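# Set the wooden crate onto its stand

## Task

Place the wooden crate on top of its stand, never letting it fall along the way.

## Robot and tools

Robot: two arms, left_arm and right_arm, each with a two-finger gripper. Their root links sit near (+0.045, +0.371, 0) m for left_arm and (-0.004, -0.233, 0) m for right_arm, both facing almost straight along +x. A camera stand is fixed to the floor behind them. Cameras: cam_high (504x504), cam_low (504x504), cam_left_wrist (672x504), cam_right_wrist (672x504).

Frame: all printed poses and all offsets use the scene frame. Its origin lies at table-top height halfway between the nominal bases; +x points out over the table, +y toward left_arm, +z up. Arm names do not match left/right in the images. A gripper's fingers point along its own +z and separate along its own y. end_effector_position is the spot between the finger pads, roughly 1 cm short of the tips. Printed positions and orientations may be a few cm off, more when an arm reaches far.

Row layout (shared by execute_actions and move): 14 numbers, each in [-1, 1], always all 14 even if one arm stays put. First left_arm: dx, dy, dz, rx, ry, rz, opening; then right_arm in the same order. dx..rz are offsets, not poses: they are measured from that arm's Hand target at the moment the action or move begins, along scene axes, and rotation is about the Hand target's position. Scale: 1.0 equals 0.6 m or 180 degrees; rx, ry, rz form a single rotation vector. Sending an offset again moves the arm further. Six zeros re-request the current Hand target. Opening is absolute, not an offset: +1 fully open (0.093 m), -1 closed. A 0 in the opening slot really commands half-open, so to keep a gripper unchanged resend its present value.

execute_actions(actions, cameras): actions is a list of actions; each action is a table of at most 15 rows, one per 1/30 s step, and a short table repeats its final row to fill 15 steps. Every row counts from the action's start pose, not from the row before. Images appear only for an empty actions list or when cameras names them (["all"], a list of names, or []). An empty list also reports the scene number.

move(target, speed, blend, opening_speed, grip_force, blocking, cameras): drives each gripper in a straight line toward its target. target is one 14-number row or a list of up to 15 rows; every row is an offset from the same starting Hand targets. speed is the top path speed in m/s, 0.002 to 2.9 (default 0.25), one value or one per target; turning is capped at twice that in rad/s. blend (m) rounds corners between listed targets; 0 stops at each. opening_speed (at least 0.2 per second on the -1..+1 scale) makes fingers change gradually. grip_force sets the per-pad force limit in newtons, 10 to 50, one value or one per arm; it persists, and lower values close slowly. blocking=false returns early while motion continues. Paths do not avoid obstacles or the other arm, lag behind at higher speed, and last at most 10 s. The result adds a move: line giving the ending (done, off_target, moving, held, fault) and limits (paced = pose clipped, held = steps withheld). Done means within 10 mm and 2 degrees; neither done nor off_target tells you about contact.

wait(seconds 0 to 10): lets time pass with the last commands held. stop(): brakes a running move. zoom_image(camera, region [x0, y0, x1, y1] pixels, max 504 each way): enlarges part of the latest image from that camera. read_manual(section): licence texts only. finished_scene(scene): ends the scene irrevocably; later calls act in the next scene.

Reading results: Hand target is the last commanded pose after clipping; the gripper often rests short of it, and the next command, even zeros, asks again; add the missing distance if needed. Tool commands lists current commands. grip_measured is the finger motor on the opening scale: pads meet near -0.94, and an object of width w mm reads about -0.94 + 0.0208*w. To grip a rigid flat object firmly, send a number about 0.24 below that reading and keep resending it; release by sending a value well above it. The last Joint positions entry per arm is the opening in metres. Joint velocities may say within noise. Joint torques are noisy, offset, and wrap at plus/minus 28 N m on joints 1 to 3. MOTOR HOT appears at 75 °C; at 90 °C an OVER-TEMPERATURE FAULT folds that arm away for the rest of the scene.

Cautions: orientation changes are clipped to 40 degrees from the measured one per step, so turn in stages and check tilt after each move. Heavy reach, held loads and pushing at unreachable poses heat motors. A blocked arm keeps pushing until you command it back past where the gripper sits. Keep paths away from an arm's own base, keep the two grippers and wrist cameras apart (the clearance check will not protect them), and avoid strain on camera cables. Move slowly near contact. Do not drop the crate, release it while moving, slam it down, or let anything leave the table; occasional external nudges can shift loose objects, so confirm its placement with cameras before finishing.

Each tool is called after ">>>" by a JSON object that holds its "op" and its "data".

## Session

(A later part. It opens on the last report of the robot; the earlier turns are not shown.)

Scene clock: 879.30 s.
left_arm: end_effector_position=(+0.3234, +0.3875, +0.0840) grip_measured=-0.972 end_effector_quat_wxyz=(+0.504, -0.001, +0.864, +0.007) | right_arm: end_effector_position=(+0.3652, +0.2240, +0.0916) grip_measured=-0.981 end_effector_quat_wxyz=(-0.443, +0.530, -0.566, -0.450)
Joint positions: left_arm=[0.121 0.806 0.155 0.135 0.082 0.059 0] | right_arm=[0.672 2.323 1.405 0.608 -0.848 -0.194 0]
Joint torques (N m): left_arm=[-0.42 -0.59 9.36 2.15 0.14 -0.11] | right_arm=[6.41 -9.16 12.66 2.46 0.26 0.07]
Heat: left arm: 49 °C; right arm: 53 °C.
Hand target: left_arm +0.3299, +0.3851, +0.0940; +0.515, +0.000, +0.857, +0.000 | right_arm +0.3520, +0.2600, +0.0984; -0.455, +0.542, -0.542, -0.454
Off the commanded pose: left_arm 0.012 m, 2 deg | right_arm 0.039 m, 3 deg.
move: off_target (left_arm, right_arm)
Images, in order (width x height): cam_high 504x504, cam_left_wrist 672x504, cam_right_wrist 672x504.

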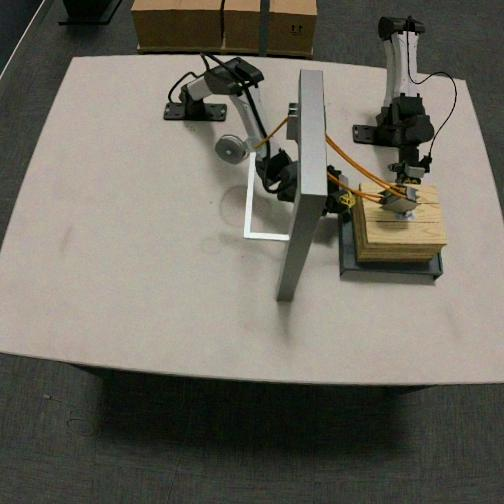

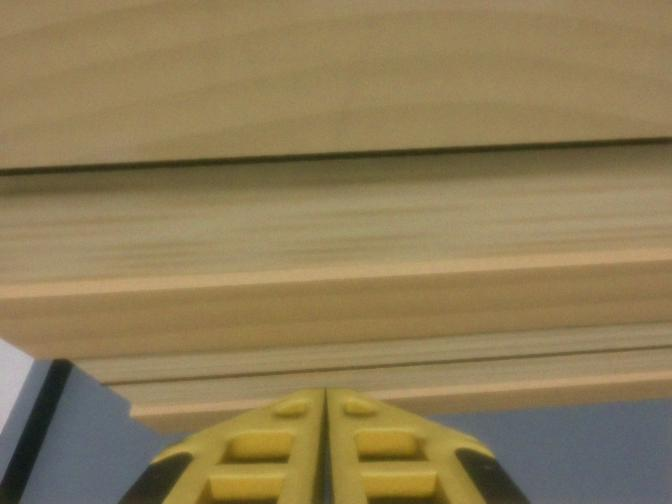

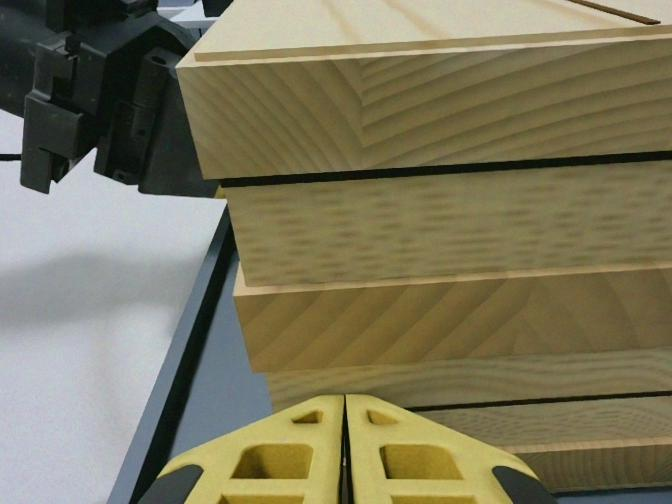

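>>> {"op": "move", "data": {"target": [[-0.15,0,0.05,0,0,0,-1, 0.01,-0.19,0,0,0,0,-1]], "speed": 0.15, "cameras": ["all"]}}

Scene clock: 906.13 s.
left_arm: end_effector_position=(+0.2420, +0.3859, +0.1123) grip_measured=-0.972 end_effector_quat_wxyz=(+0.505, -0.007, +0.863, -0.003) | right_arm: end_effector_position=(+0.3621, +0.1457, +0.0788) grip_measured=-0.981 end_effector_quat_wxyz=(-0.438, +0.531, -0.562, -0.458)
Joint positions: left_arm=[0.294 0.075 0.238 -0.692 0.243 0.125 0] | right_arm=[0.527 2.226 1.17 0.681 -1.003 -0.27 0]
Joint torques (N m): left_arm=[0.43 0.99 9.7 1.88 0.2 0.15] | right_arm=[0.39 -13.9 5.2 2.07 -0.21 -0.23]
Heat: left arm: 51 °C; right arm: 53 °C.
Hand target: left_arm +0.2399, +0.3851, +0.1240; +0.515, +0.000, +0.857, +0.000 | right_arm +0.3580, +0.1460, +0.0984; -0.455, +0.542, -0.542, -0.454
Off the commanded pose: left_arm 0.012 m, 2 deg | right_arm 0.020 m, 3 deg.
move: off_target (left_arm, right_arm)

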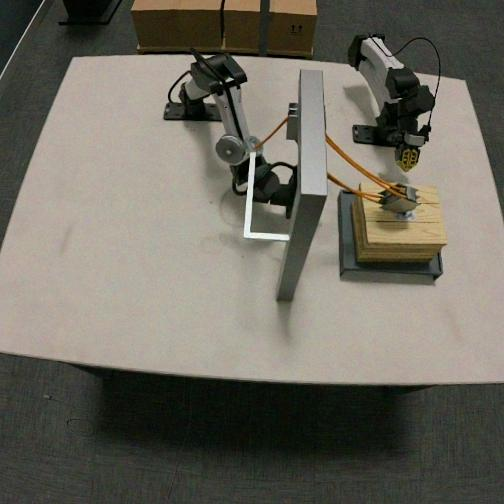

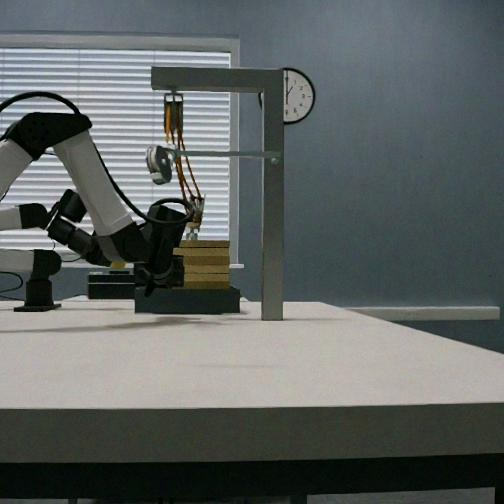

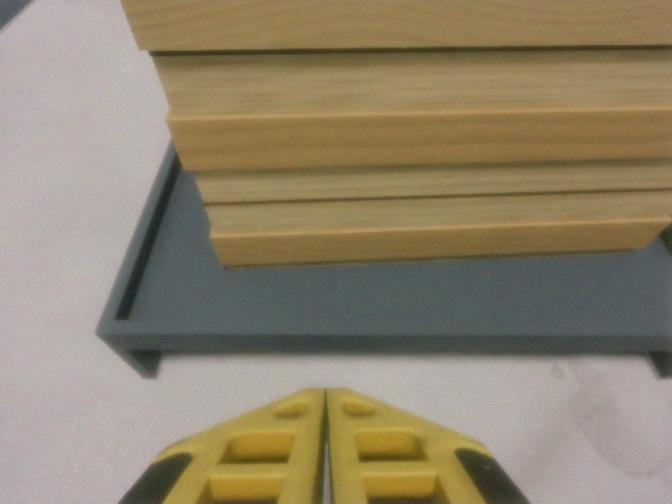

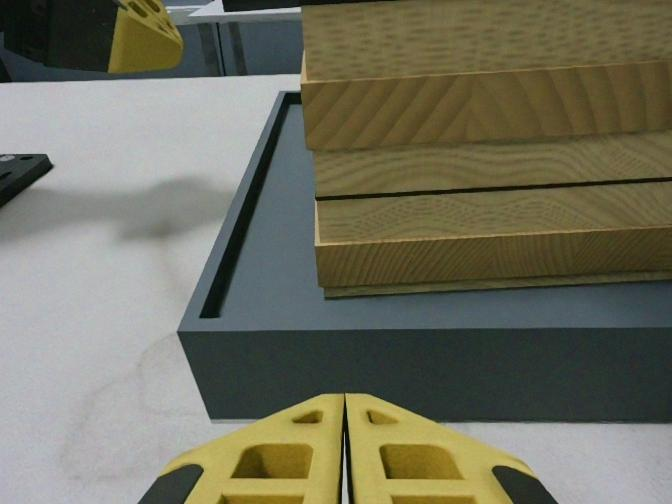

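>>> {"op": "zoom_image", "data": {"camera": "cam_high", "region": [330, 170, 450, 290]}}

>>> {"op": "zoom_image", "data": {"camera": "cam_low", "region": [120, 200, 260, 330]}}

>>> {"op": "zoom_image", "data": {"camera": "cam_right_wrist", "region": [168, 60, 672, 440]}}

>>> {"op": "zoom_image", "data": {"camera": "cam_left_wrist", "region": [80, 60, 584, 400]}}

Scaled by 4.200.

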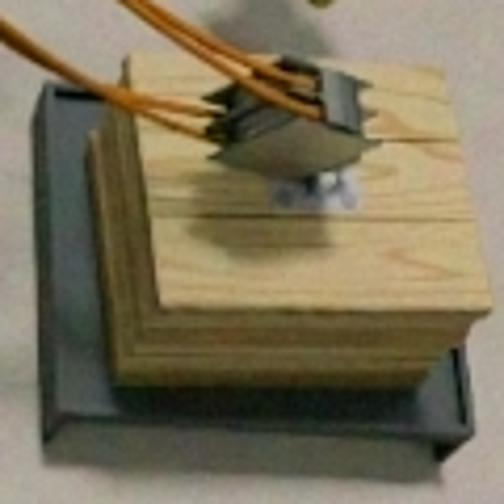

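Scaled by 3.600.

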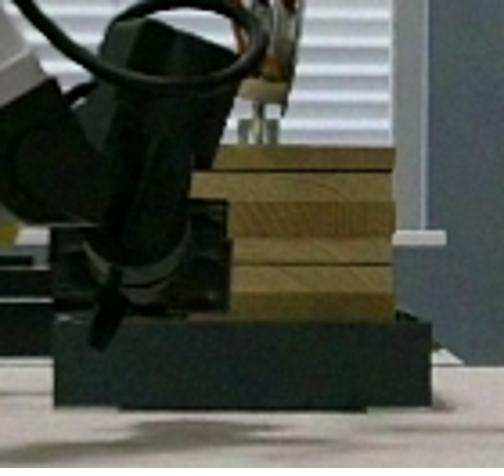

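Scaled by 1.000.

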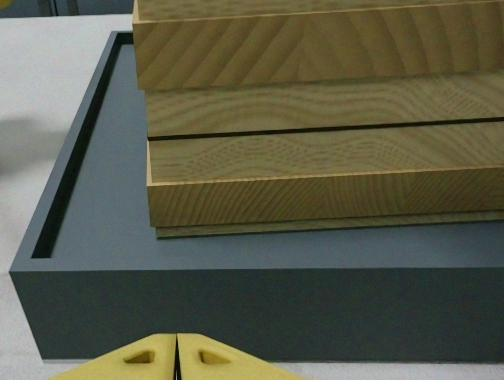

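Scaled by 1.000.

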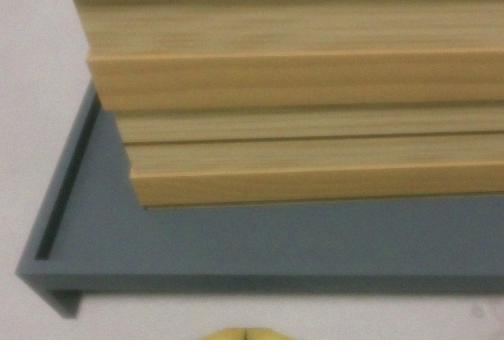

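>>> {"op": "finished_scene", "data": {"scene": 1}}

The scene is finished: the task was done.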